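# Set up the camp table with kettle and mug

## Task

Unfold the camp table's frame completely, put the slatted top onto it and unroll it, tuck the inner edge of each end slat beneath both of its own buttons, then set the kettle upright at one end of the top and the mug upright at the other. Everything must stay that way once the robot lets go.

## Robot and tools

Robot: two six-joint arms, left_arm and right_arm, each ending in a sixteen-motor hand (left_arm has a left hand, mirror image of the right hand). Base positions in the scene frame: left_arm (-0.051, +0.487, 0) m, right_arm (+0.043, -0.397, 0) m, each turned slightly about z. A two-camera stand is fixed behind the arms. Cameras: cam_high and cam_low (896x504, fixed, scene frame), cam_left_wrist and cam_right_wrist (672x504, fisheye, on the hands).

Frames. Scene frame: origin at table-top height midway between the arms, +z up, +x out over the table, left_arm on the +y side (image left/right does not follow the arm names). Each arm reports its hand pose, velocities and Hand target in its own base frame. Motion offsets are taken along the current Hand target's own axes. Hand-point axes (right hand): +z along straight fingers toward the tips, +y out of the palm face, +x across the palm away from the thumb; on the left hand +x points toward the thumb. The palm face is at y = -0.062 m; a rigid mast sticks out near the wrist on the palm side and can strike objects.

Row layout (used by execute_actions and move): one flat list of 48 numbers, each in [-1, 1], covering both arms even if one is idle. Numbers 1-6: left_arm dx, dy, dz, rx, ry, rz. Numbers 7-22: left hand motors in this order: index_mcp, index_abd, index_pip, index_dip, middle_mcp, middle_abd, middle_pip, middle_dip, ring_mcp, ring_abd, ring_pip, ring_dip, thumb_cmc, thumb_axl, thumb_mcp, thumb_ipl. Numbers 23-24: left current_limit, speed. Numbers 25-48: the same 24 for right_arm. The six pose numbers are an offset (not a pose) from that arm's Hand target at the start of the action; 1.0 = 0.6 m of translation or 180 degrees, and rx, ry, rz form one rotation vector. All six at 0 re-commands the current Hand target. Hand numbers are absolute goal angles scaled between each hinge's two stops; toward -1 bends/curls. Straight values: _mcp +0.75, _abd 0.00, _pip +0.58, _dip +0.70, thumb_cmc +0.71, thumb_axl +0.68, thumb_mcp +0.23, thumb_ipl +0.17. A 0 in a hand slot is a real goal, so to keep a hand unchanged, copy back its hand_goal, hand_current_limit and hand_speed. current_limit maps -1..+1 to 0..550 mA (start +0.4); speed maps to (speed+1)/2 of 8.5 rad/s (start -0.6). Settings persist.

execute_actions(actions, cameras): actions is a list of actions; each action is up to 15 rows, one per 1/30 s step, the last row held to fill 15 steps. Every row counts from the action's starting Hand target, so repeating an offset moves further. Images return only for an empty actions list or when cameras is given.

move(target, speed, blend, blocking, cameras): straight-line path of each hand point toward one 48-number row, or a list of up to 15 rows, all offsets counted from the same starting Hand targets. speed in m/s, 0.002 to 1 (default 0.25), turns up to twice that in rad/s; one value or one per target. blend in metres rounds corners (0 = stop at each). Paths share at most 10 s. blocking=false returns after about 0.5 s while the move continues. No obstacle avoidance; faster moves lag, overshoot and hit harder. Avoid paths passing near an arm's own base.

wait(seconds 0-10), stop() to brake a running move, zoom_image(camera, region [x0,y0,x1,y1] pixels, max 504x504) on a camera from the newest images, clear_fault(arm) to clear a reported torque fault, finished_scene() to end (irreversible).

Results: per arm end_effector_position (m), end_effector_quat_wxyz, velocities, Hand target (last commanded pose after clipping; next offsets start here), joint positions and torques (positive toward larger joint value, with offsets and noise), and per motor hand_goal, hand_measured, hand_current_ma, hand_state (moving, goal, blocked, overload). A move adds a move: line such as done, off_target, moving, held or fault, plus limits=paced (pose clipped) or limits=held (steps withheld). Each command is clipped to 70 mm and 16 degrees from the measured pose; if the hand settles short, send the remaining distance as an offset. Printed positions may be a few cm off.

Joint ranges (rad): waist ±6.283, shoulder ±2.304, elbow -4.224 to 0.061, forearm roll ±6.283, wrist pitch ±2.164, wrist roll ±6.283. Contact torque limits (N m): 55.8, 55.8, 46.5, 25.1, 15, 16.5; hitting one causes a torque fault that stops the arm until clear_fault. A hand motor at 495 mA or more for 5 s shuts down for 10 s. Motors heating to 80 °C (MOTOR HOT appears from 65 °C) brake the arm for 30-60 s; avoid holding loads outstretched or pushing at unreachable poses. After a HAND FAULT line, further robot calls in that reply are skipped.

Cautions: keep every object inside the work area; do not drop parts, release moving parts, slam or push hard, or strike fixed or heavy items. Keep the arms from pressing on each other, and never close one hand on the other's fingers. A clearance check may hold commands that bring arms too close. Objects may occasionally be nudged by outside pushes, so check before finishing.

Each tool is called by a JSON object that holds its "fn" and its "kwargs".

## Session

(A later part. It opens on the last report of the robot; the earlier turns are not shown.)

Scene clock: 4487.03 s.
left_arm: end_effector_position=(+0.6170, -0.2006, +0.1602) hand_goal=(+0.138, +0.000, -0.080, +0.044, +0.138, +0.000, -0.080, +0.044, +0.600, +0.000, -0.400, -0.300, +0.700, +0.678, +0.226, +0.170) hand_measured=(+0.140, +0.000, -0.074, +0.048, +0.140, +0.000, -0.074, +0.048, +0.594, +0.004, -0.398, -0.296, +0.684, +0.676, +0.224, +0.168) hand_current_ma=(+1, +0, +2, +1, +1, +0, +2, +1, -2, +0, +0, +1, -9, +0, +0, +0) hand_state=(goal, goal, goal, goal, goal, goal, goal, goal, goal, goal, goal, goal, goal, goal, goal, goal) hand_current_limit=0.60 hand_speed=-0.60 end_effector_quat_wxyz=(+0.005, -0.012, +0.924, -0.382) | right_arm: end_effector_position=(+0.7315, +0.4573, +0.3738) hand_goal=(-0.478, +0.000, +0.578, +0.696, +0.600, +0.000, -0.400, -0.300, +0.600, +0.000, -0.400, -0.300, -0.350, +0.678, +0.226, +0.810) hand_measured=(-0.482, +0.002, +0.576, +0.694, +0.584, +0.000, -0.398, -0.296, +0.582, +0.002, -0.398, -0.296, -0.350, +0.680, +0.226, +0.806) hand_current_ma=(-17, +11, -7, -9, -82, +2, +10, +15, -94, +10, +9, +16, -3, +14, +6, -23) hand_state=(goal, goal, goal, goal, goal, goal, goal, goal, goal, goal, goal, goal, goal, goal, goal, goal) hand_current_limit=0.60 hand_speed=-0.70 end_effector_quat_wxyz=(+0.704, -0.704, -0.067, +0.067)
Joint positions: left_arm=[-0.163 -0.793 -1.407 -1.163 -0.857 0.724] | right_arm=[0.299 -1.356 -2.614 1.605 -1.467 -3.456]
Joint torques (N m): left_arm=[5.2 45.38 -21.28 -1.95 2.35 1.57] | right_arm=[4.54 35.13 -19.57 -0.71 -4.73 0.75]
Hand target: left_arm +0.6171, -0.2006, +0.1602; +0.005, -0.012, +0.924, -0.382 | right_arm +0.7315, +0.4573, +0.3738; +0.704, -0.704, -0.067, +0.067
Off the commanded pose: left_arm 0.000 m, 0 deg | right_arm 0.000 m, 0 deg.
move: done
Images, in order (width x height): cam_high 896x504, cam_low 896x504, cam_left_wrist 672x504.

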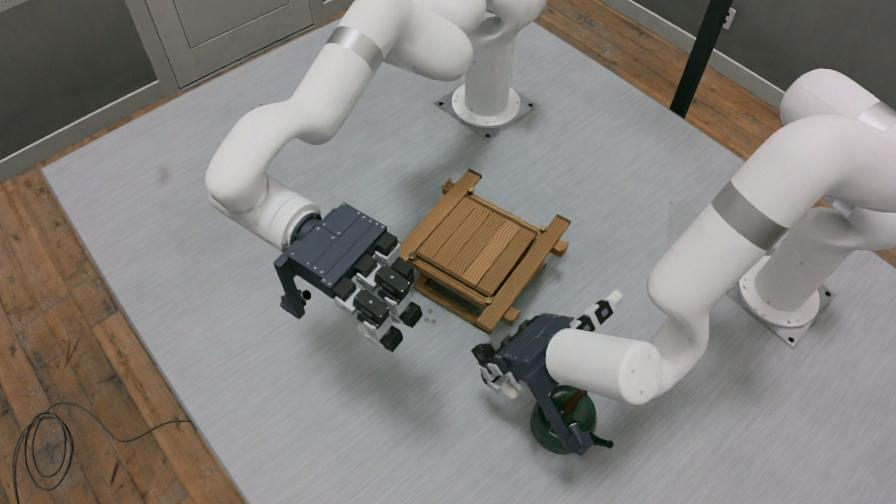

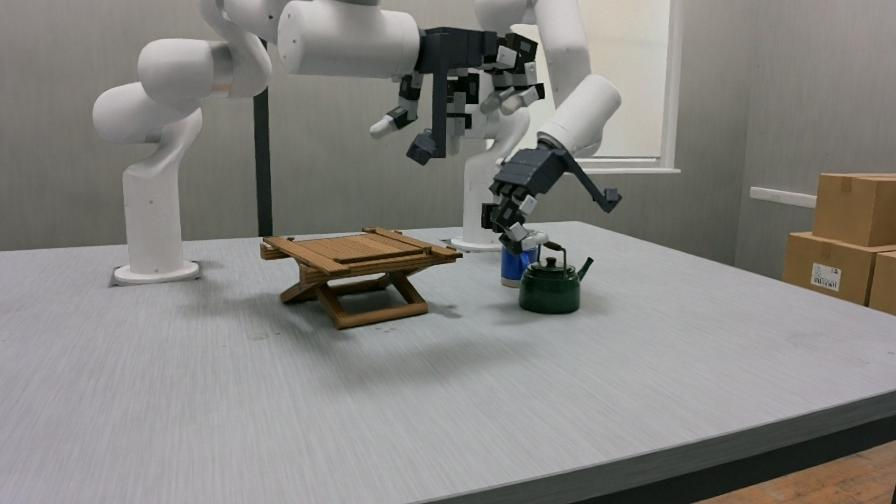

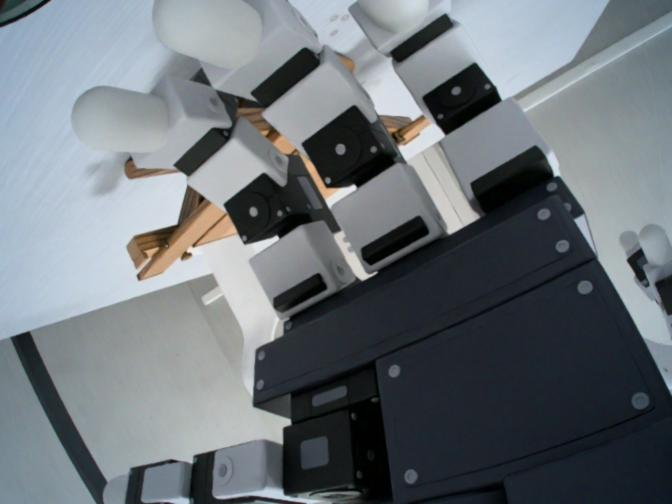

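{"fn": "move", "kwargs": {"target": [0,0.0384,0.0384,0,0,0, 0.137,0,-0.080,0.0435, 0.137,0,-0.080,0.0435, 0.6,0,-0.4,-0.3, 0.70,0.678,0.226,0.17, 0.6,-0.6, 0,0,0,0,0,0, -0.478,0,0.578,0.696, 0.6,0,-0.4,-0.3, 0.6,0,-0.4,-0.3, -0.35,0.678,0.226,0.81, 0.6,-0.7], "speed": 0.05, "cameras": ["cam_high","cam_low"]}}

{"fn": "zoom_image", "kwargs": {"camera": "cam_low", "region": [500, 215, 600, 315]}}

{"fn": "zoom_image", "kwargs": {"camera": "cam_high", "region": [480, 350, 610, 460]}}

Scene clock: 4496.47 s.
left_arm: end_effector_position=(+0.6170, -0.2005, +0.1277) hand_goal=(+0.138, +0.000, -0.080, +0.044, +0.138, +0.000, -0.080, +0.044, +0.600, +0.000, -0.400, -0.300, +0.700, +0.678, +0.226, +0.170) hand_measured=(+0.140, +0.000, -0.074, +0.048, +0.140, +0.000, -0.074, +0.048, +0.594, +0.004, -0.398, -0.296, +0.684, +0.676, +0.224, +0.168) hand_current_ma=(+1, +0, +2, +1, +1, +0, +2, +1, -2, +0, +0, +1, -9, +0, +0, +0) hand_state=(goal, goal, goal, goal, goal, goal, goal, goal, goal, goal, goal, goal, goal, goal, goal, goal) hand_current_limit=0.60 hand_speed=-0.60 end_effector_quat_wxyz=(+0.005, -0.012, +0.924, -0.382) | right_arm: end_effector_position=(+0.7315, +0.4573, +0.3738) hand_goal=(-0.478, +0.000, +0.578, +0.696, +0.600, +0.000, -0.400, -0.300, +0.600, +0.000, -0.400, -0.300, -0.350, +0.678, +0.226, +0.810) hand_measured=(-0.482, +0.002, +0.576, +0.694, +0.584, +0.000, -0.398, -0.296, +0.582, +0.002, -0.398, -0.296, -0.350, +0.680, +0.226, +0.806) hand_current_ma=(-17, +11, -7, -9, -82, +2, +10, +15, -94, +10, +9, +16, -3, +14, +6, -23) hand_state=(goal, goal, goal, goal, goal, goal, goal, goal, goal, goal, goal, goal, goal, goal, goal, goal) hand_current_limit=0.60 hand_speed=-0.70 end_effector_quat_wxyz=(+0.704, -0.704, -0.067, +0.067)
Joint positions: left_arm=[-0.163 -0.844 -1.408 -1.204 -0.838 0.785] | right_arm=[0.299 -1.356 -2.614 1.605 -1.467 -3.456]
Joint torques (N m): left_arm=[4.68 47.02 -26.32 -1.79 2.18 1.49] | right_arm=[3.6 35.59 -20.62 -0.54 -4.73 0.95]
Hand target: left_arm +0.6170, -0.2005, +0.1277; +0.005, -0.012, +0.924, -0.382 | right_arm +0.7315, +0.4573, +0.3738; +0.704, -0.704, -0.067, +0.067
Off the commanded pose: left_arm 0.000 m, 0 deg | right_arm 0.000 m, 0 deg.
move: done
Images, in order (width x height): cam_high 896x504, cam_low 896x504.

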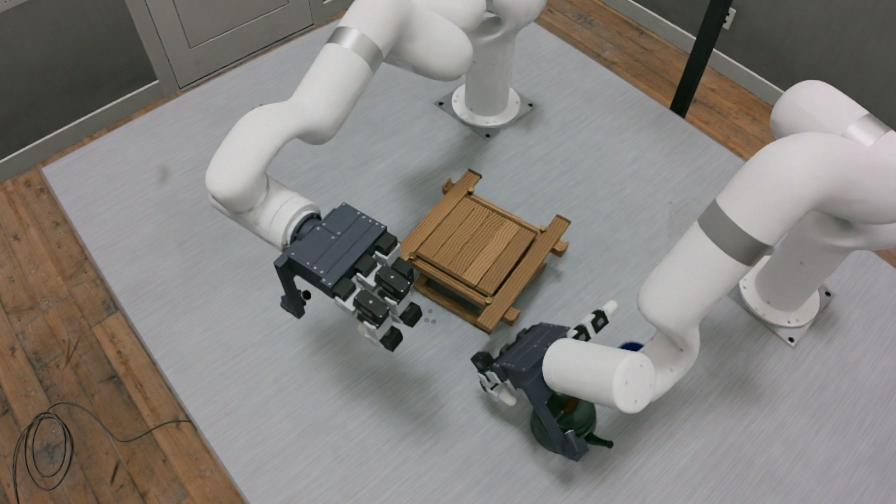

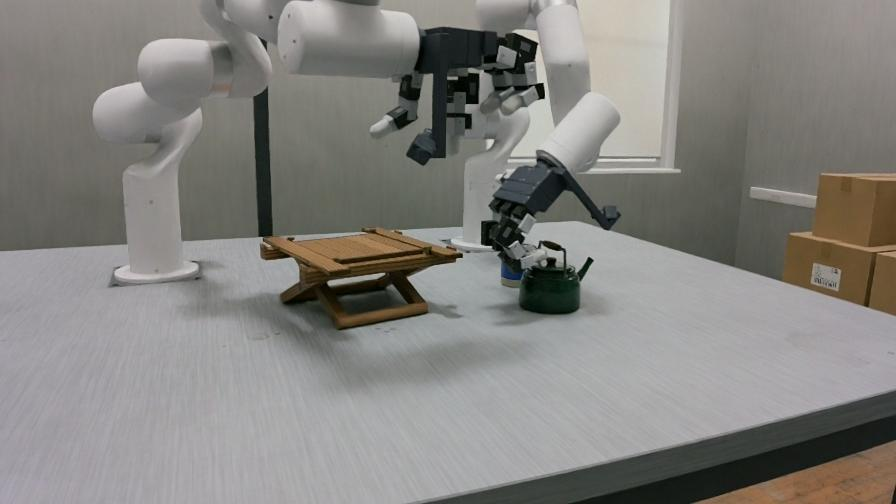

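Scaled by 5.040 from the camera's 896x504 image, which has a finer 1280x720 frame.

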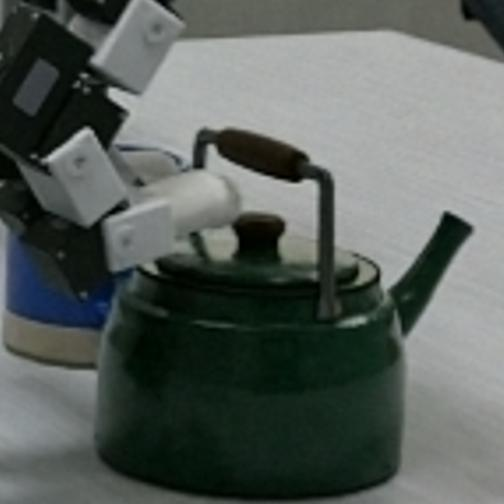

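Scaled by 3.877 from the camera's 896x504 image, which has a finer 1280x720 frame.

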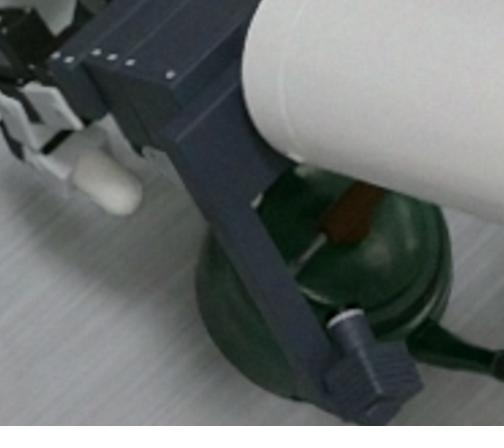

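{"fn": "zoom_image", "kwargs": {"camera": "cam_low", "region": [500, 228, 560, 278]}}

Scaled by 8.400 from the camera's 896x504 image, which has a finer 1280x720 frame.

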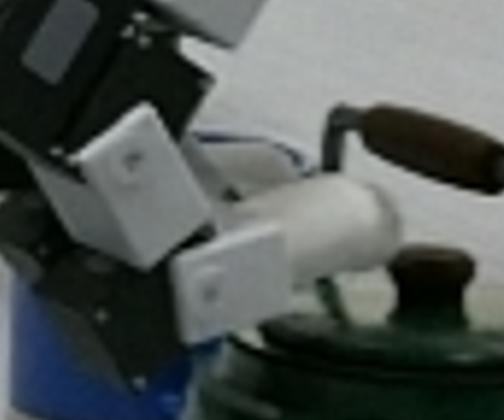

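{"fn": "move", "kwargs": {"target": [0,0,0,0,0,0, 0.137,0,-0.080,0.0435, 0.137,0,-0.080,0.0435, 0.95,0,0.578,0.696, 0.70,0.678,0.226,0.17, 0.6,-0.6, 0,0,0,0,0,0, -0.478,0,0.578,0.696, 0.6,0,-0.4,-0.3, 0.6,0,-0.4,-0.3, -0.35,0.678,0.226,0.81, 0.6,-0.7], "speed": 0.05, "cameras": ["cam_high","cam_low","cam_left_wrist"]}}

{"fn": "zoom_image", "kwargs": {"camera": "cam_low", "region": [500, 228, 570, 288]}}

Scene clock: 4528.40 s.
left_arm: end_effector_position=(+0.6170, -0.2005, +0.1277) hand_goal=(+0.138, +0.000, -0.080, +0.044, +0.138, +0.000, -0.080, +0.044, +0.950, +0.000, +0.578, +0.696, +0.700, +0.678, +0.226, +0.170) hand_measured=(+0.140, +0.000, -0.074, +0.048, +0.140, +0.000, -0.074, +0.048, +0.934, +0.004, +0.570, +0.692, +0.684, +0.676, +0.224, +0.168) hand_current_ma=(+1, +0, +2, +1, +1, +0, +2, +1, -10, +0, -3, -1, -9, +0, +0, +0) hand_state=(goal, goal, goal, goal, goal, goal, goal, goal, goal, goal, goal, goal, goal, goal, goal, goal) hand_current_limit=0.60 hand_speed=-0.60 end_effector_quat_wxyz=(+0.005, -0.012, +0.924, -0.382) | right_arm: end_effector_position=(+0.7315, +0.4573, +0.3738) hand_goal=(-0.478, +0.000, +0.578, +0.696, +0.600, +0.000, -0.400, -0.300, +0.600, +0.000, -0.400, -0.300, -0.350, +0.678, +0.226, +0.810) hand_measured=(-0.482, +0.002, +0.576, +0.694, +0.584, +0.000, -0.398, -0.296, +0.582, +0.002, -0.398, -0.296, -0.350, +0.680, +0.226, +0.806) hand_current_ma=(-17, +11, -7, -9, -82, +2, +10, +15, -94, +10, +9, +16, -3, +14, +6, -23) hand_state=(goal, goal, goal, goal, goal, goal, goal, goal, goal, goal, goal, goal, goal, goal, goal, goal) hand_current_limit=0.60 hand_speed=-0.70 end_effector_quat_wxyz=(+0.704, -0.704, -0.067, +0.067)
Joint positions: left_arm=[-0.163 -0.844 -1.408 -1.204 -0.838 0.785] | right_arm=[0.299 -1.356 -2.614 1.605 -1.467 -3.456]
Joint torques (N m): left_arm=[4.18 49.22 -25.11 -1.51 1.82 1.41] | right_arm=[3.96 36 -19.55 -0.56 -4.66 0.94]
Hand target: left_arm +0.6170, -0.2005, +0.1277; +0.005, -0.012, +0.924, -0.382 | right_arm +0.7315, +0.4573, +0.3738; +0.704, -0.704, -0.067, +0.067
Off the commanded pose: left_arm 0.000 m, 0 deg | right_arm 0.000 m, 0 deg.
move: done
Images, in order (width x height): cam_high 896x504, cam_low 896x504, cam_left_wrist 672x504.

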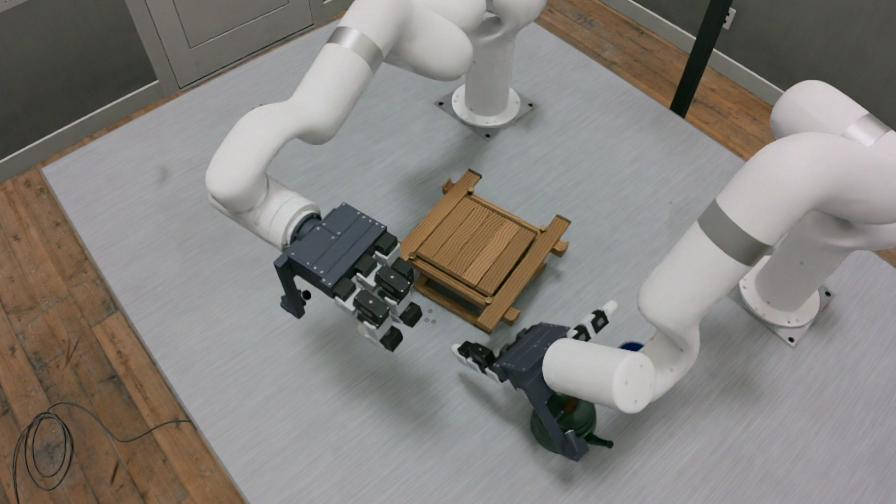

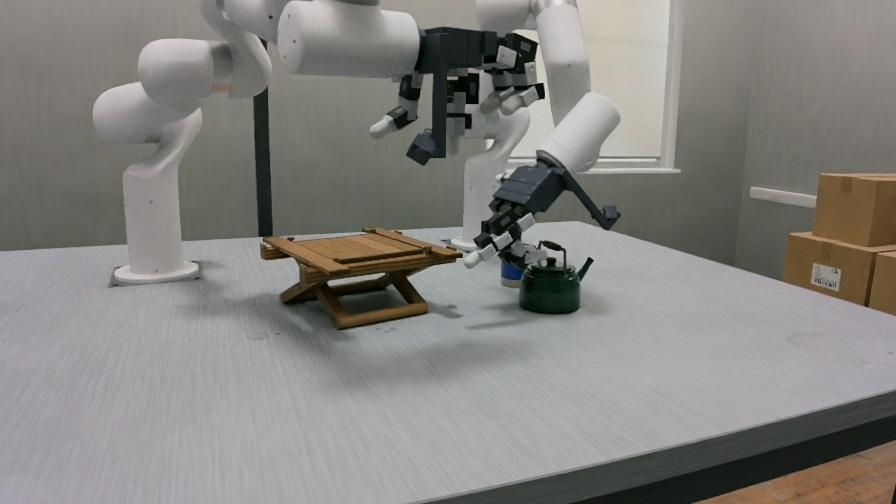

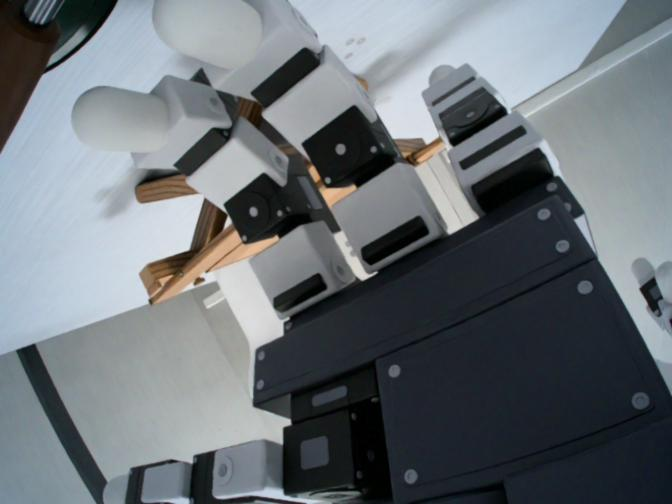

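Scaled by 7.200 from the camera's 896x504 image, which has a finer 1280x720 frame.

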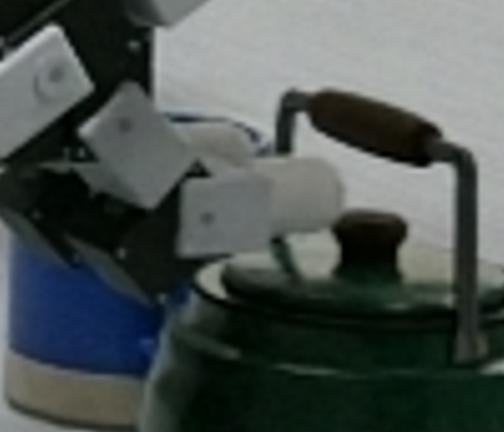

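{"fn": "move", "kwargs": {"target": [0,0,0,0,0,0, 0.137,0,-0.080,0.217, 0.137,0,-0.080,0.217, 0.95,0,0.578,0.696, 0.70,0.678,0.226,0.17, 0.6,-0.6, 0,0,0,0,0,0, -0.478,0,0.578,0.696, 0.6,0,-0.4,-0.3, 0.6,0,-0.4,-0.3, -0.35,0.678,0.226,0.81, 0.6,-0.7], "speed": 0.05, "cameras": ["cam_low"]}}

{"fn": "zoom_image", "kwargs": {"camera": "cam_low", "region": [500, 228, 570, 288]}}

Scene clock: 4554.37 s.
left_arm: end_effector_position=(+0.6170, -0.2005, +0.1277) hand_goal=(+0.138, +0.000, -0.080, +0.218, +0.138, +0.000, -0.080, +0.218, +0.950, +0.000, +0.578, +0.696, +0.700, +0.678, +0.226, +0.170) hand_measured=(+0.140, +0.000, -0.074, +0.216, +0.140, +0.000, -0.074, +0.216, +0.934, +0.004, +0.570, +0.692, +0.684, +0.676, +0.224, +0.168) hand_current_ma=(+1, +0, +2, +0, +1, +0, +2, +0, -10, +0, -3, -1, -9, +0, +0, +0) hand_state=(goal, goal, goal, goal, goal, goal, goal, goal, goal, goal, goal, goal, goal, goal, goal, goal) hand_current_limit=0.60 hand_speed=-0.60 end_effector_quat_wxyz=(+0.005, -0.012, +0.924, -0.382) | right_arm: end_effector_position=(+0.7315, +0.4573, +0.3738) hand_goal=(-0.478, +0.000, +0.578, +0.696, +0.600, +0.000, -0.400, -0.300, +0.600, +0.000, -0.400, -0.300, -0.350, +0.678, +0.226, +0.810) hand_measured=(-0.482, +0.002, +0.576, +0.694, +0.584, +0.000, -0.398, -0.296, +0.582, +0.002, -0.398, -0.296, -0.350, +0.680, +0.226, +0.806) hand_current_ma=(-17, +11, -7, -9, -82, +2, +10, +15, -94, +10, +9, +16, -3, +14, +6, -23) hand_state=(goal, goal, goal, goal, goal, goal, goal, goal, goal, goal, goal, goal, goal, goal, goal, goal) hand_current_limit=0.60 hand_speed=-0.70 end_effector_quat_wxyz=(+0.704, -0.704, -0.067, +0.067)
Joint positions: left_arm=[-0.163 -0.844 -1.408 -1.204 -0.838 0.785] | right_arm=[0.299 -1.356 -2.614 1.605 -1.467 -3.456]
Joint torques (N m): left_arm=[0.14 49.58 -25.21 -1.77 0.79 1.36] | right_arm=[4.59 35.94 -20.16 -0.36 -4.75 0.8]
Hand target: left_arm +0.6170, -0.2005, +0.1277; +0.005, -0.012, +0.924, -0.382 | right_arm +0.7315, +0.4573, +0.3738; +0.704, -0.704, -0.067, +0.067
Off the commanded pose: left_arm 0.000 m, 0 deg | right_arm 0.000 m, 0 deg.
move: done
Images, in order (width x height): cam_low 896x504.

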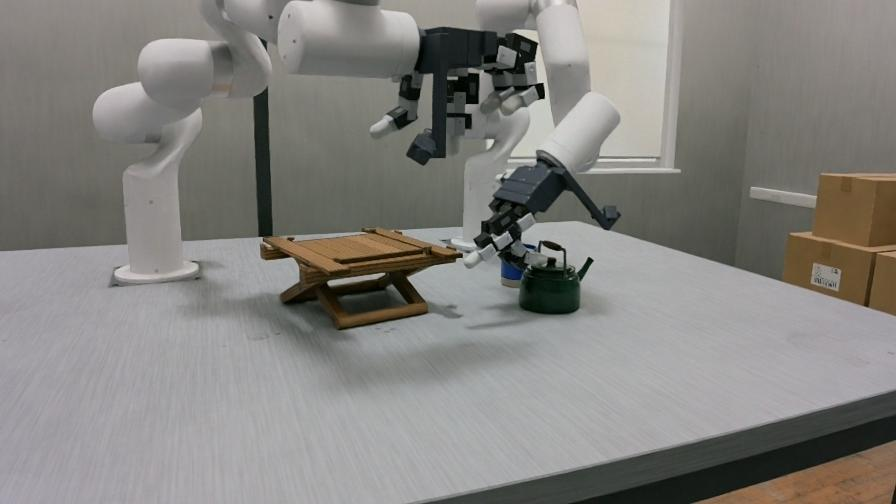

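Scaled by 7.200 from the camera's 896x504 image, which has a finer 1280x720 frame.

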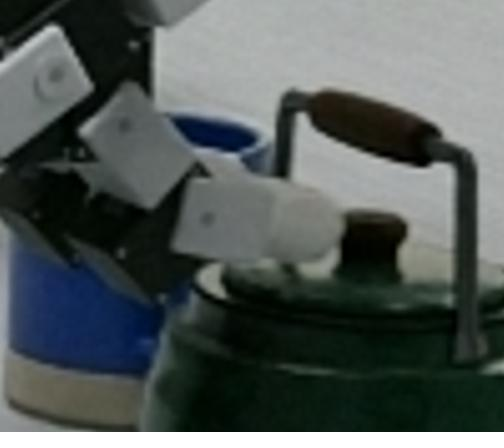

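{"fn": "move", "kwargs": {"target": [[0.005,0.0065,0.0065,0,0,0, 0.137,0.07,-0.080,0.217, 0.137,-0.07,-0.080,0.217, 0.95,0,0.578,0.696, 0.70,0.678,0.226,0.17, 0.6,-0.6, 0,0,0,0,0,0, -0.478,0,0.578,0.696, 0.6,0,-0.4,-0.3, 0.6,0,-0.4,-0.3, -0.35,0.678,0.226,0.81, 0.6,-0.7],[0.006,0.0289,-0.0159,0,0,0, 0.137,0.07,-0.080,0.217, 0.137,-0.07,-0.080,0.217, 0.95,0,0.578,0.696, 0.70,0.678,0.226,0.17, 0.6,-0.6, 0,0,0,0,0,0, -0.478,0,0.578,0.696, 0.6,0,-0.4,-0.3, 0.6,0,-0.4,-0.3, -0.35,0.678,0.226,0.81, 0.6,-0.7]], "speed": 0.04, "cameras": ["cam_high","cam_low","cam_left_wrist"]}}

{"fn": "zoom_image", "kwargs": {"camera": "cam_low", "region": [500, 228, 570, 288]}}

{"fn": "zoom_image", "kwargs": {"camera": "cam_high", "region": [540, 370, 620, 440]}}

Scene clock: 4571.43 s.
left_arm: end_effector_position=(+0.6129, -0.1816, +0.1222) hand_goal=(+0.138, +0.070, -0.080, +0.218, +0.138, -0.070, -0.080, +0.218, +0.950, +0.000, +0.578, +0.696, +0.700, +0.678, +0.226, +0.170) hand_measured=(+0.140, +0.066, -0.074, +0.216, +0.140, -0.066, -0.074, +0.216, +0.934, +0.004, +0.570, +0.692, +0.684, +0.676, +0.224, +0.168) hand_current_ma=(+0, -1, +2, +0, +0, +1, +2, +0, -10, +0, -3, -1, -9, +0, +0, +0) hand_state=(goal, goal, goal, goal, goal, goal, goal, goal, goal, goal, goal, goal, goal, goal, goal, goal) hand_current_limit=0.60 hand_speed=-0.60 end_effector_quat_wxyz=(+0.005, -0.012, +0.924, -0.382) | right_arm: end_effector_position=(+0.7315, +0.4573, +0.3738) hand_goal=(-0.478, +0.000, +0.578, +0.696, +0.600, +0.000, -0.400, -0.300, +0.600, +0.000, -0.400, -0.300, -0.350, +0.678, +0.226, +0.810) hand_measured=(-0.482, +0.002, +0.576, +0.694, +0.584, +0.000, -0.398, -0.296, +0.582, +0.002, -0.398, -0.296, -0.350, +0.680, +0.226, +0.806) hand_current_ma=(-17, +11, -7, -9, -82, +2, +10, +15, -94, +10, +9, +16, -3, +14, +6, -23) hand_state=(goal, goal, goal, goal, goal, goal, goal, goal, goal, goal, goal, goal, goal, goal, goal, goal) hand_current_limit=0.60 hand_speed=-0.70 end_effector_quat_wxyz=(+0.704, -0.704, -0.067, +0.067)
Joint positions: left_arm=[-0.135 -0.839 -1.383 -1.201 -0.845 0.817] | right_arm=[0.299 -1.356 -2.614 1.605 -1.467 -3.456]
Joint torques (N m): left_arm=[4.53 69.69 -14.95 1.48 -3.82 1.58] | right_arm=[5.93 35.5 -20.02 -0.38 -4.64 0.72]
Hand target: left_arm +0.6129, -0.1816, +0.1222; +0.005, -0.012, +0.924, -0.382 | right_arm +0.7315, +0.4573, +0.3738; +0.704, -0.704, -0.067, +0.067
Off the commanded pose: left_arm 0.000 m, 0 deg | right_arm 0.000 m, 0 deg.
move: done
Images, in order (width x height): cam_high 896x504, cam_low 896x504, cam_left_wrist 672x504.

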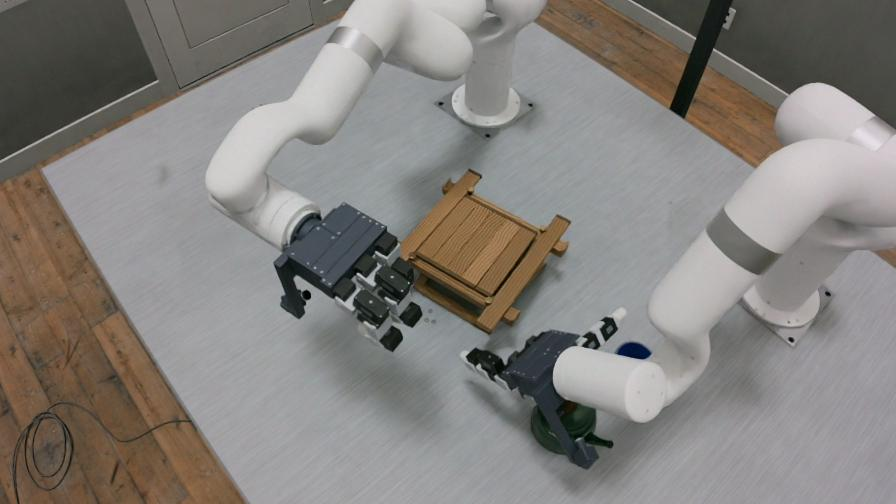

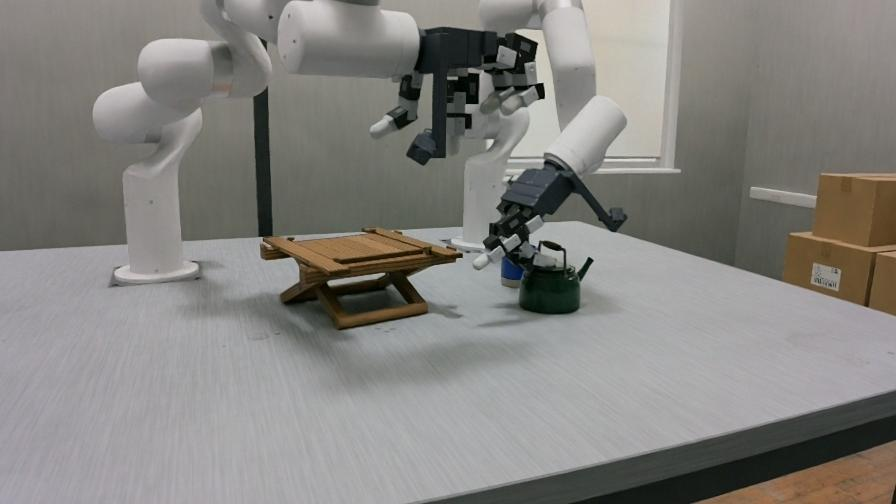

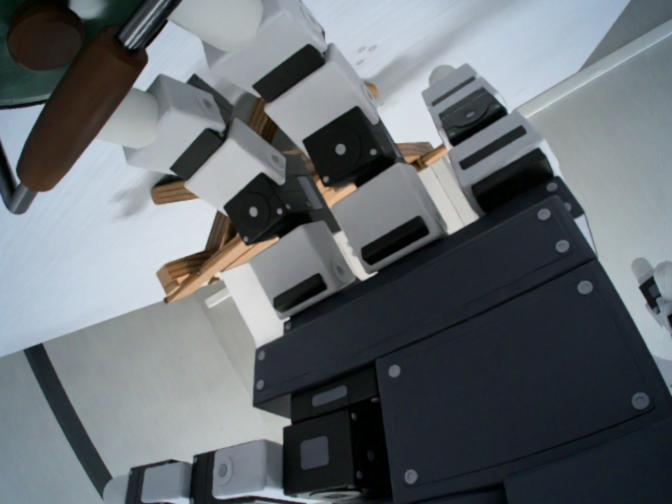

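Scaled by 7.200 from the camera's 896x504 image, which has a finer 1280x720 frame.

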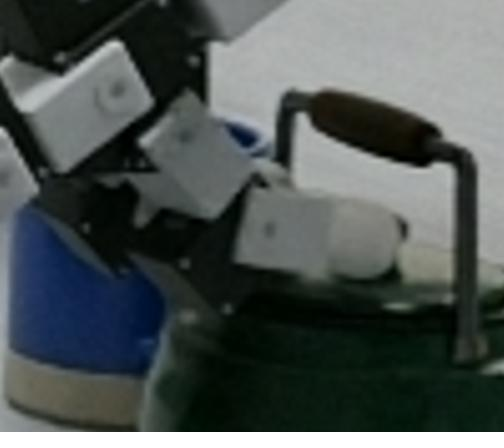

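Scaled by 6.300 from the camera's 896x504 image, which has a finer 1280x720 frame.

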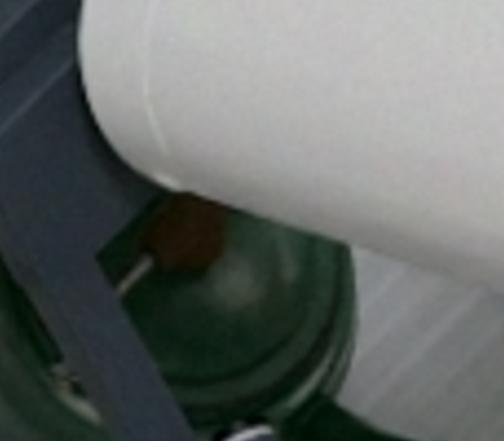

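{"fn": "zoom_image", "kwargs": {"camera": "cam_high", "region": [450, 340, 510, 390]}}

{"fn": "zoom_image", "kwargs": {"camera": "cam_left_wrist", "region": [0, 0, 336, 252]}}

Scaled by 8.400 from the camera's 896x504 image, which has a finer 1280x720 frame.

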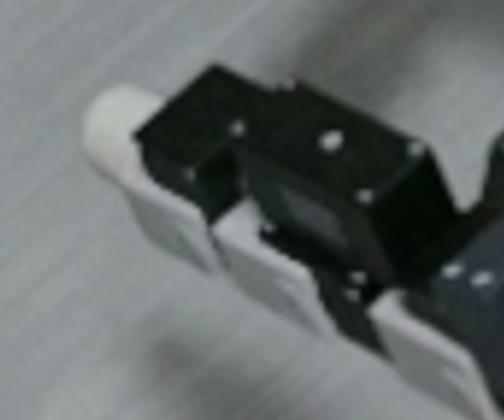

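Scaled by 1.500 from the camera's 672x504 image, which has a finer 960x720 frame.

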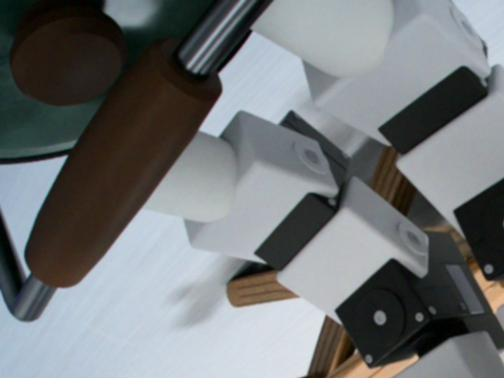

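{"fn": "move", "kwargs": {"target": [0.0007,0.0195,-0.0195,0,0,0, 0.137,0.07,-0.080,0.217, 0.137,-0.07,-0.080,0.217, 0.95,0,0.578,0.696, 0.70,0.678,0.226,0.17, 0.6,-0.6, 0,0,0,0,0,0, -0.478,0,0.578,0.696, 0.6,0,-0.4,-0.3, 0.6,0,-0.4,-0.3, -0.35,0.678,0.226,0.81, 0.6,-0.7], "speed": 0.03, "cameras": ["cam_high","cam_low","cam_left_wrist"]}}

{"fn": "zoom_image", "kwargs": {"camera": "cam_low", "region": [510, 228, 580, 288]}}

{"fn": "zoom_image", "kwargs": {"camera": "cam_left_wrist", "region": [0, 0, 336, 252]}}

Scene clock: 4586.67 s.
left_arm: end_effector_position=(+0.6121, -0.1651, +0.1222) hand_goal=(+0.138, +0.070, -0.080, +0.218, +0.138, -0.070, -0.080, +0.218, +0.950, +0.000, +0.578, +0.696, +0.700, +0.678, +0.226, +0.170) hand_measured=(+0.140, +0.066, -0.074, +0.216, +0.140, -0.066, -0.074, +0.216, +0.934, +0.004, +0.570, +0.692, +0.684, +0.676, +0.224, +0.168) hand_current_ma=(+0, -1, +2, +0, +0, +1, +2, +0, -10, +0, -3, -1, -9, +0, +0, +0) hand_state=(goal, goal, goal, goal, goal, goal, goal, goal, goal, goal, goal, goal, goal, goal, goal, goal) hand_current_limit=0.60 hand_speed=-0.60 end_effector_quat_wxyz=(+0.005, -0.012, +0.924, -0.382) | right_arm: end_effector_position=(+0.7315, +0.4573, +0.3738) hand_goal=(-0.478, +0.000, +0.578, +0.696, +0.600, +0.000, -0.400, -0.300, +0.600, +0.000, -0.400, -0.300, -0.350, +0.678, +0.226, +0.810) hand_measured=(-0.482, +0.002, +0.576, +0.694, +0.584, +0.000, -0.398, -0.296, +0.582, +0.002, -0.398, -0.296, -0.350, +0.680, +0.226, +0.806) hand_current_ma=(-17, +11, -7, -9, -82, +2, +10, +15, -94, +10, +9, +16, -3, +14, +6, -23) hand_state=(goal, goal, goal, goal, goal, goal, goal, goal, goal, goal, goal, goal, goal, goal, goal, goal) hand_current_limit=0.60 hand_speed=-0.70 end_effector_quat_wxyz=(+0.704, -0.704, -0.067, +0.067)
Joint positions: left_arm=[-0.109 -0.833 -1.373 -1.187 -0.855 0.83] | right_arm=[0.299 -1.356 -2.614 1.605 -1.467 -3.456]
Joint torques (N m): left_arm=[3.68 69.66 -14.39 2.04 -3.91 1.75] | right_arm=[5.37 35.45 -19.36 -0.22 -4.56 0.69]
Hand target: left_arm +0.6121, -0.1651, +0.1222; +0.005, -0.012, +0.924, -0.382 | right_arm +0.7315, +0.4573, +0.3738; +0.704, -0.704, -0.067, +0.067
Off the commanded pose: left_arm 0.000 m, 0 deg | right_arm 0.000 m, 0 deg.
move: done
Images, in order (width x height): cam_high 896x504, cam_low 896x504, cam_left_wrist 672x504.

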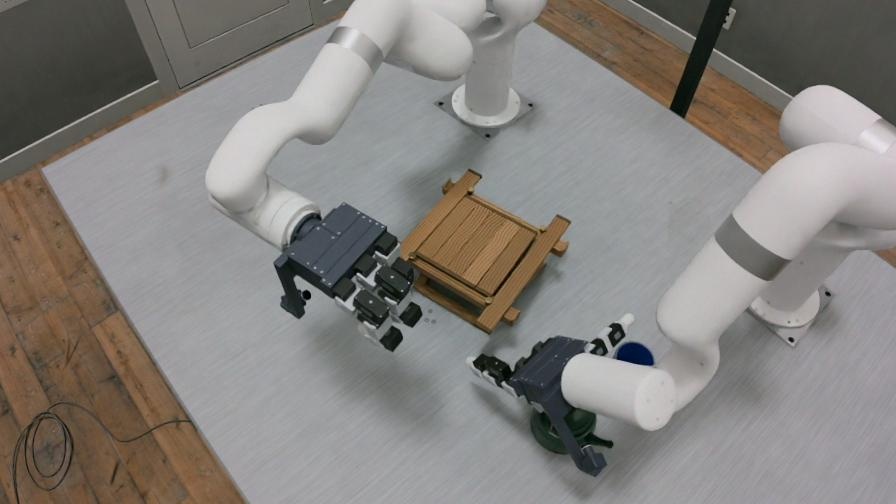

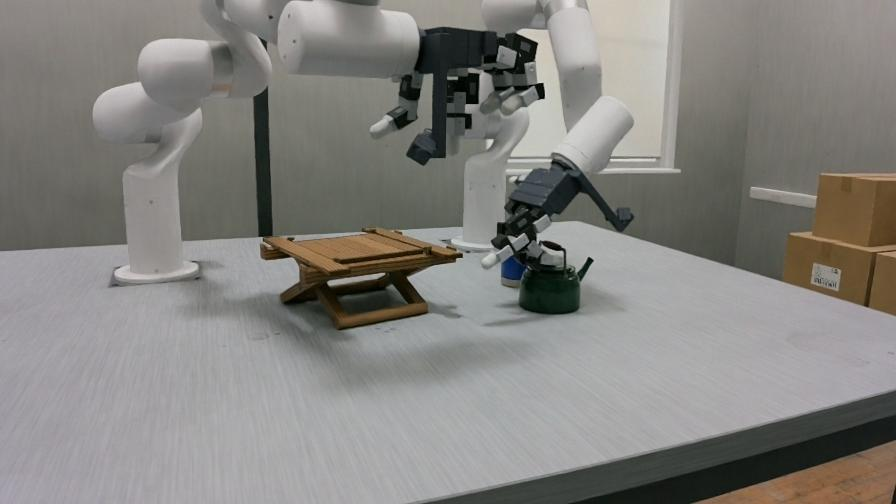

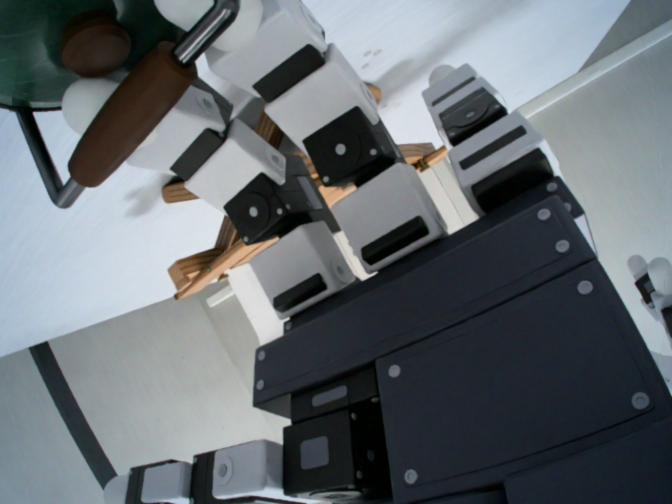

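Scaled by 7.200 from the camera's 896x504 image, which has a finer 1280x720 frame.

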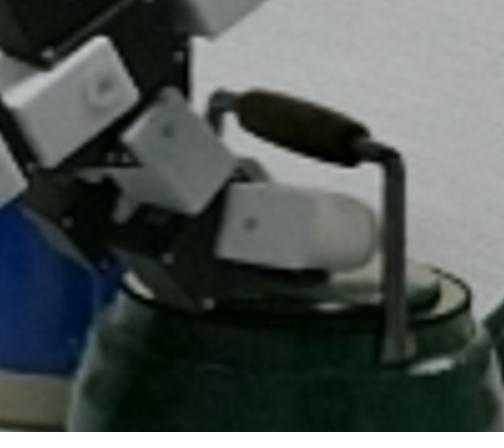

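Scaled by 1.500 from the camera's 672x504 image, which has a finer 960x720 frame.

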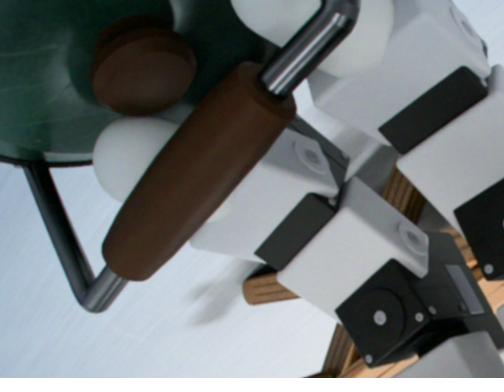

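{"fn": "move", "kwargs": {"target": [0,0.0118,-0.0118,0,0,0,0.137,0.07,-0.080,0.217,0.137,-0.07,-0.080,0.217,0.95,0,0.578,0.696,0.70,0.678,0.226,0.17,0.6,-0.6,0,0,0,0,0,0,-0.478,0,0.578,0.696,0.6,0,-0.4,-0.3,0.6,0,-0.4,-0.3,-0.35,0.678,0.226,0.81,0.6,-0.7], "speed": 0.03, "cameras": ["cam_low","cam_left_wrist"]}}

{"fn": "zoom_image", "kwargs": {"camera": "cam_low", "region": [500, 220, 600, 290]}}

{"fn": "zoom_image", "kwargs": {"camera": "cam_left_wrist", "region": [0, 0, 336, 252]}}

Scene clock: 4607.57 s.
left_arm: end_effector_position=(+0.6118, -0.1551, +0.1222) hand_goal=(+0.138, +0.070, -0.080, +0.218, +0.138, -0.070, -0.080, +0.218, +0.950, +0.000, +0.578, +0.696, +0.700, +0.678, +0.226, +0.170) hand_measured=(+0.142, +0.072, -0.074, +0.216, +0.144, -0.064, -0.074, +0.216, +0.934, +0.004, +0.570, +0.692, +0.684, +0.676, +0.224, +0.168) hand_current_ma=(+1, +0, +2, +0, +2, +2, +2, +0, -10, +0, -3, -1, -9, +0, +0, +0) hand_state=(goal, goal, goal, goal, goal, goal, goal, goal, goal, goal, goal, goal, goal, goal, goal, goal) hand_current_limit=0.60 hand_speed=-0.60 end_effector_quat_wxyz=(+0.005, -0.012, +0.924, -0.382) | right_arm: end_effector_position=(+0.7315, +0.4573, +0.3738) hand_goal=(-0.478, +0.000, +0.578, +0.696, +0.600, +0.000, -0.400, -0.300, +0.600, +0.000, -0.400, -0.300, -0.350, +0.678, +0.226, +0.810) hand_measured=(-0.482, +0.002, +0.576, +0.694, +0.584, +0.000, -0.398, -0.296, +0.582, +0.002, -0.398, -0.296, -0.350, +0.680, +0.226, +0.806) hand_current_ma=(-17, +11, -7, -9, -82, +2, +10, +15, -94, +10, +9, +16, -3, +14, +6, -23) hand_state=(goal, goal, goal, goal, goal, goal, goal, goal, goal, goal, goal, goal, goal, goal, goal, goal) hand_current_limit=0.60 hand_speed=-0.70 end_effector_quat_wxyz=(+0.704, -0.704, -0.067, +0.067)
Joint positions: left_arm=[-0.094 -0.831 -1.368 -1.178 -0.862 0.836] | right_arm=[0.299 -1.356 -2.614 1.605 -1.467 -3.456]
Joint torques (N m): left_arm=[5.04 70.14 -15.85 1.83 -3.71 1.88] | right_arm=[3.93 35.68 -20.17 -0.45 -4.59 0.82]
Hand target: left_arm +0.6118, -0.1551, +0.1222; +0.005, -0.012, +0.924, -0.382 | right_arm +0.7315, +0.4573, +0.3738; +0.704, -0.704, -0.067, +0.067
Off the commanded pose: left_arm 0.000 m, 0 deg | right_arm 0.000 m, 0 deg.
move: done
Images, in order (width x height): cam_low 896x504, cam_left_wrist 672x504.

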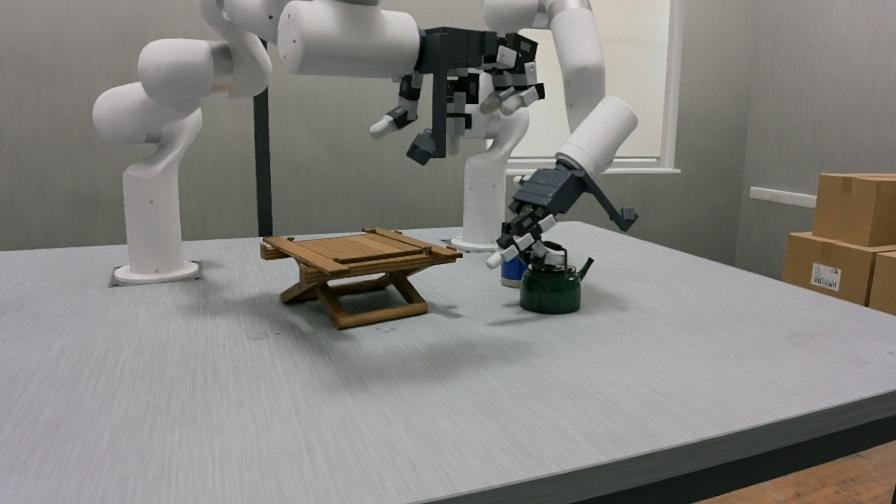

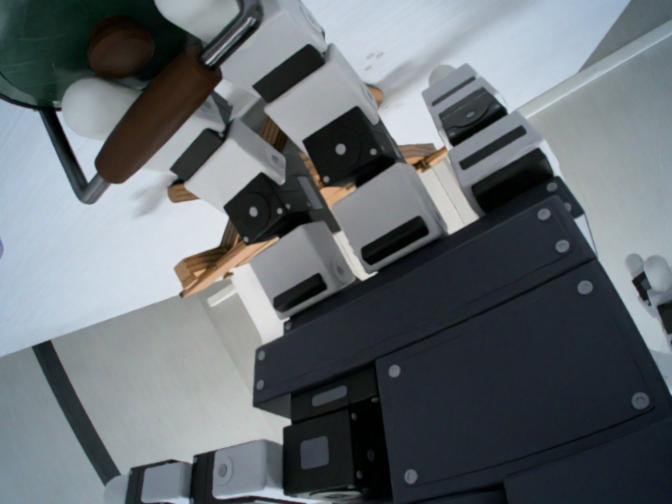

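Scaled by 5.040 from the camera's 896x504 image, which has a finer 1280x720 frame.

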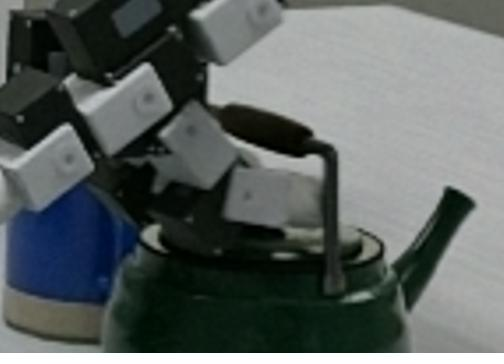

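Scaled by 1.500 from the camera's 672x504 image, which has a finer 960x720 frame.

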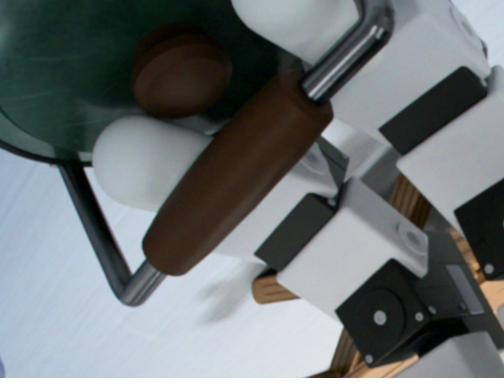

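{"fn": "move", "kwargs": {"target": [[0,0.0092,-0.0092,0,0,0,0.137,0.07,-0.080,0.217,0.137,-0.07,-0.080,0.217,0.95,0,0.578,0.696,0.70,0.678,0.226,0.17,0.6,-0.6,0,0,0,0,0,0,-0.478,0,0.578,0.696,0.6,0,-0.4,-0.3,0.6,0,-0.4,-0.3,-0.35,0.678,0.226,0.81,0.6,-0.7],[0,0.0092,-0.0092,0,0,0,0.137,0.07,-0.080,-0.17,0.137,-0.07,-0.080,-0.17,0.95,0,0.578,0.696,0.70,0.678,0.226,0.17,0.6,-0.8,0,0,0,0,0,0,-0.478,0,0.578,0.696,0.6,0,-0.4,-0.3,0.6,0,-0.4,-0.3,-0.35,0.678,0.226,0.81,0.6,-0.7]], "speed": 0.03, "cameras": ["cam_low","cam_left_wrist"]}}

{"fn": "zoom_image", "kwargs": {"camera": "cam_low", "region": [500, 220, 600, 290]}}

{"fn": "zoom_image", "kwargs": {"camera": "cam_left_wrist", "region": [0, 0, 336, 252]}}

Scene clock: 4624.50 s.
left_arm: end_effector_position=(+0.6116, -0.1473, +0.1222) hand_goal=(+0.138, +0.070, -0.080, -0.170, +0.138, -0.070, -0.080, -0.170, +0.950, +0.000, +0.578, +0.696, +0.700, +0.678, +0.226, +0.170) hand_measured=(+0.166, +0.074, -0.048, -0.136, +0.152, -0.074, -0.064, -0.144, +0.934, +0.004, +0.570, +0.692, +0.684, +0.676, +0.224, +0.168) hand_current_ma=(+25, +0, +31, +33, +7, -1, +10, +23, -10, +0, -3, -1, -9, +0, +0, +0) hand_state=(blocked, goal, blocked, blocked, goal, goal, goal, blocked, goal, goal, goal, goal, goal, goal, goal, goal) hand_current_limit=0.60 hand_speed=-0.80 end_effector_quat_wxyz=(+0.005, -0.012, +0.924, -0.382) | right_arm: end_effector_position=(+0.7315, +0.4573, +0.3738) hand_goal=(-0.478, +0.000, +0.578, +0.696, +0.600, +0.000, -0.400, -0.300, +0.600, +0.000, -0.400, -0.300, -0.350, +0.678, +0.226, +0.810) hand_measured=(-0.482, +0.002, +0.576, +0.694, +0.584, +0.000, -0.398, -0.296, +0.582, +0.002, -0.398, -0.296, -0.350, +0.680, +0.226, +0.806) hand_current_ma=(-17, +11, -7, -9, -82, +2, +10, +15, -94, +10, +9, +16, -3, +14, +6, -23) hand_state=(goal, goal, goal, goal, goal, goal, goal, goal, goal, goal, goal, goal, goal, goal, goal, goal) hand_current_limit=0.60 hand_speed=-0.70 end_effector_quat_wxyz=(+0.704, -0.704, -0.067, +0.067)
Joint positions: left_arm=[-0.081 -0.829 -1.365 -1.171 -0.867 0.841] | right_arm=[0.299 -1.356 -2.614 1.605 -1.467 -3.456]
Joint torques (N m): left_arm=[3.67 71.4 -19.07 1.5 -3.62 0.7] | right_arm=[5.2 34.51 -19.79 -0.25 -4.73 0.74]
Hand target: left_arm +0.6116, -0.1473, +0.1222; +0.005, -0.012, +0.924, -0.382 | right_arm +0.7315, +0.4573, +0.3738; +0.704, -0.704, -0.067, +0.067
Off the commanded pose: left_arm 0.000 m, 0 deg | right_arm 0.000 m, 0 deg.
move: done
Images, in order (width x height): cam_low 896x504, cam_left_wrist 672x504.

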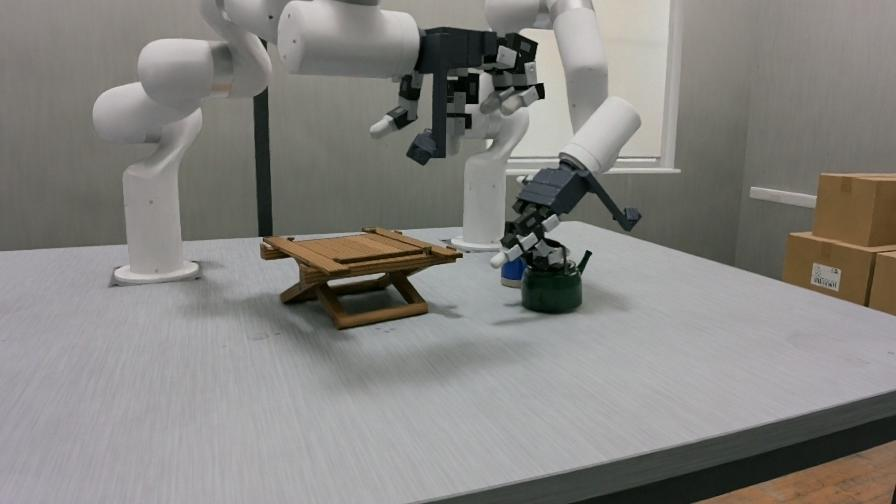

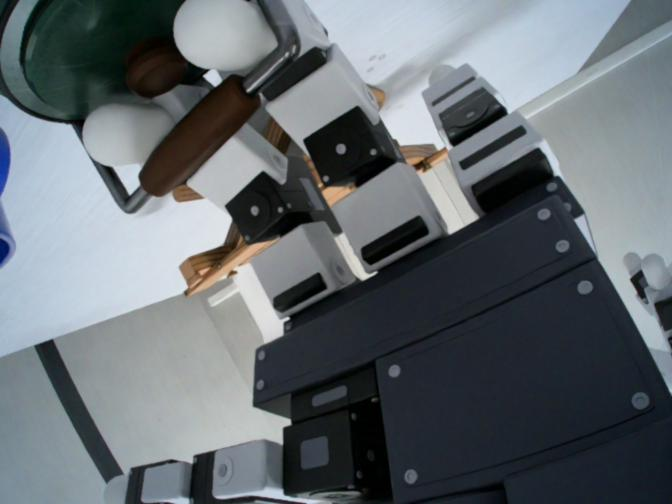

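Scaled by 5.040 from the camera's 896x504 image, which has a finer 1280x720 frame.

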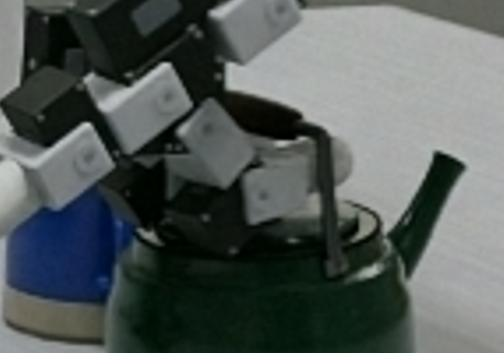

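Scaled by 1.500 from the camera's 672x504 image, which has a finer 960x720 frame.

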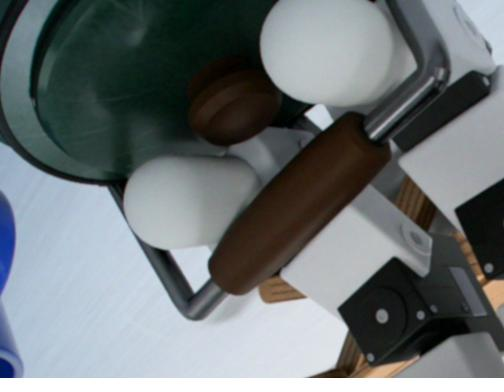

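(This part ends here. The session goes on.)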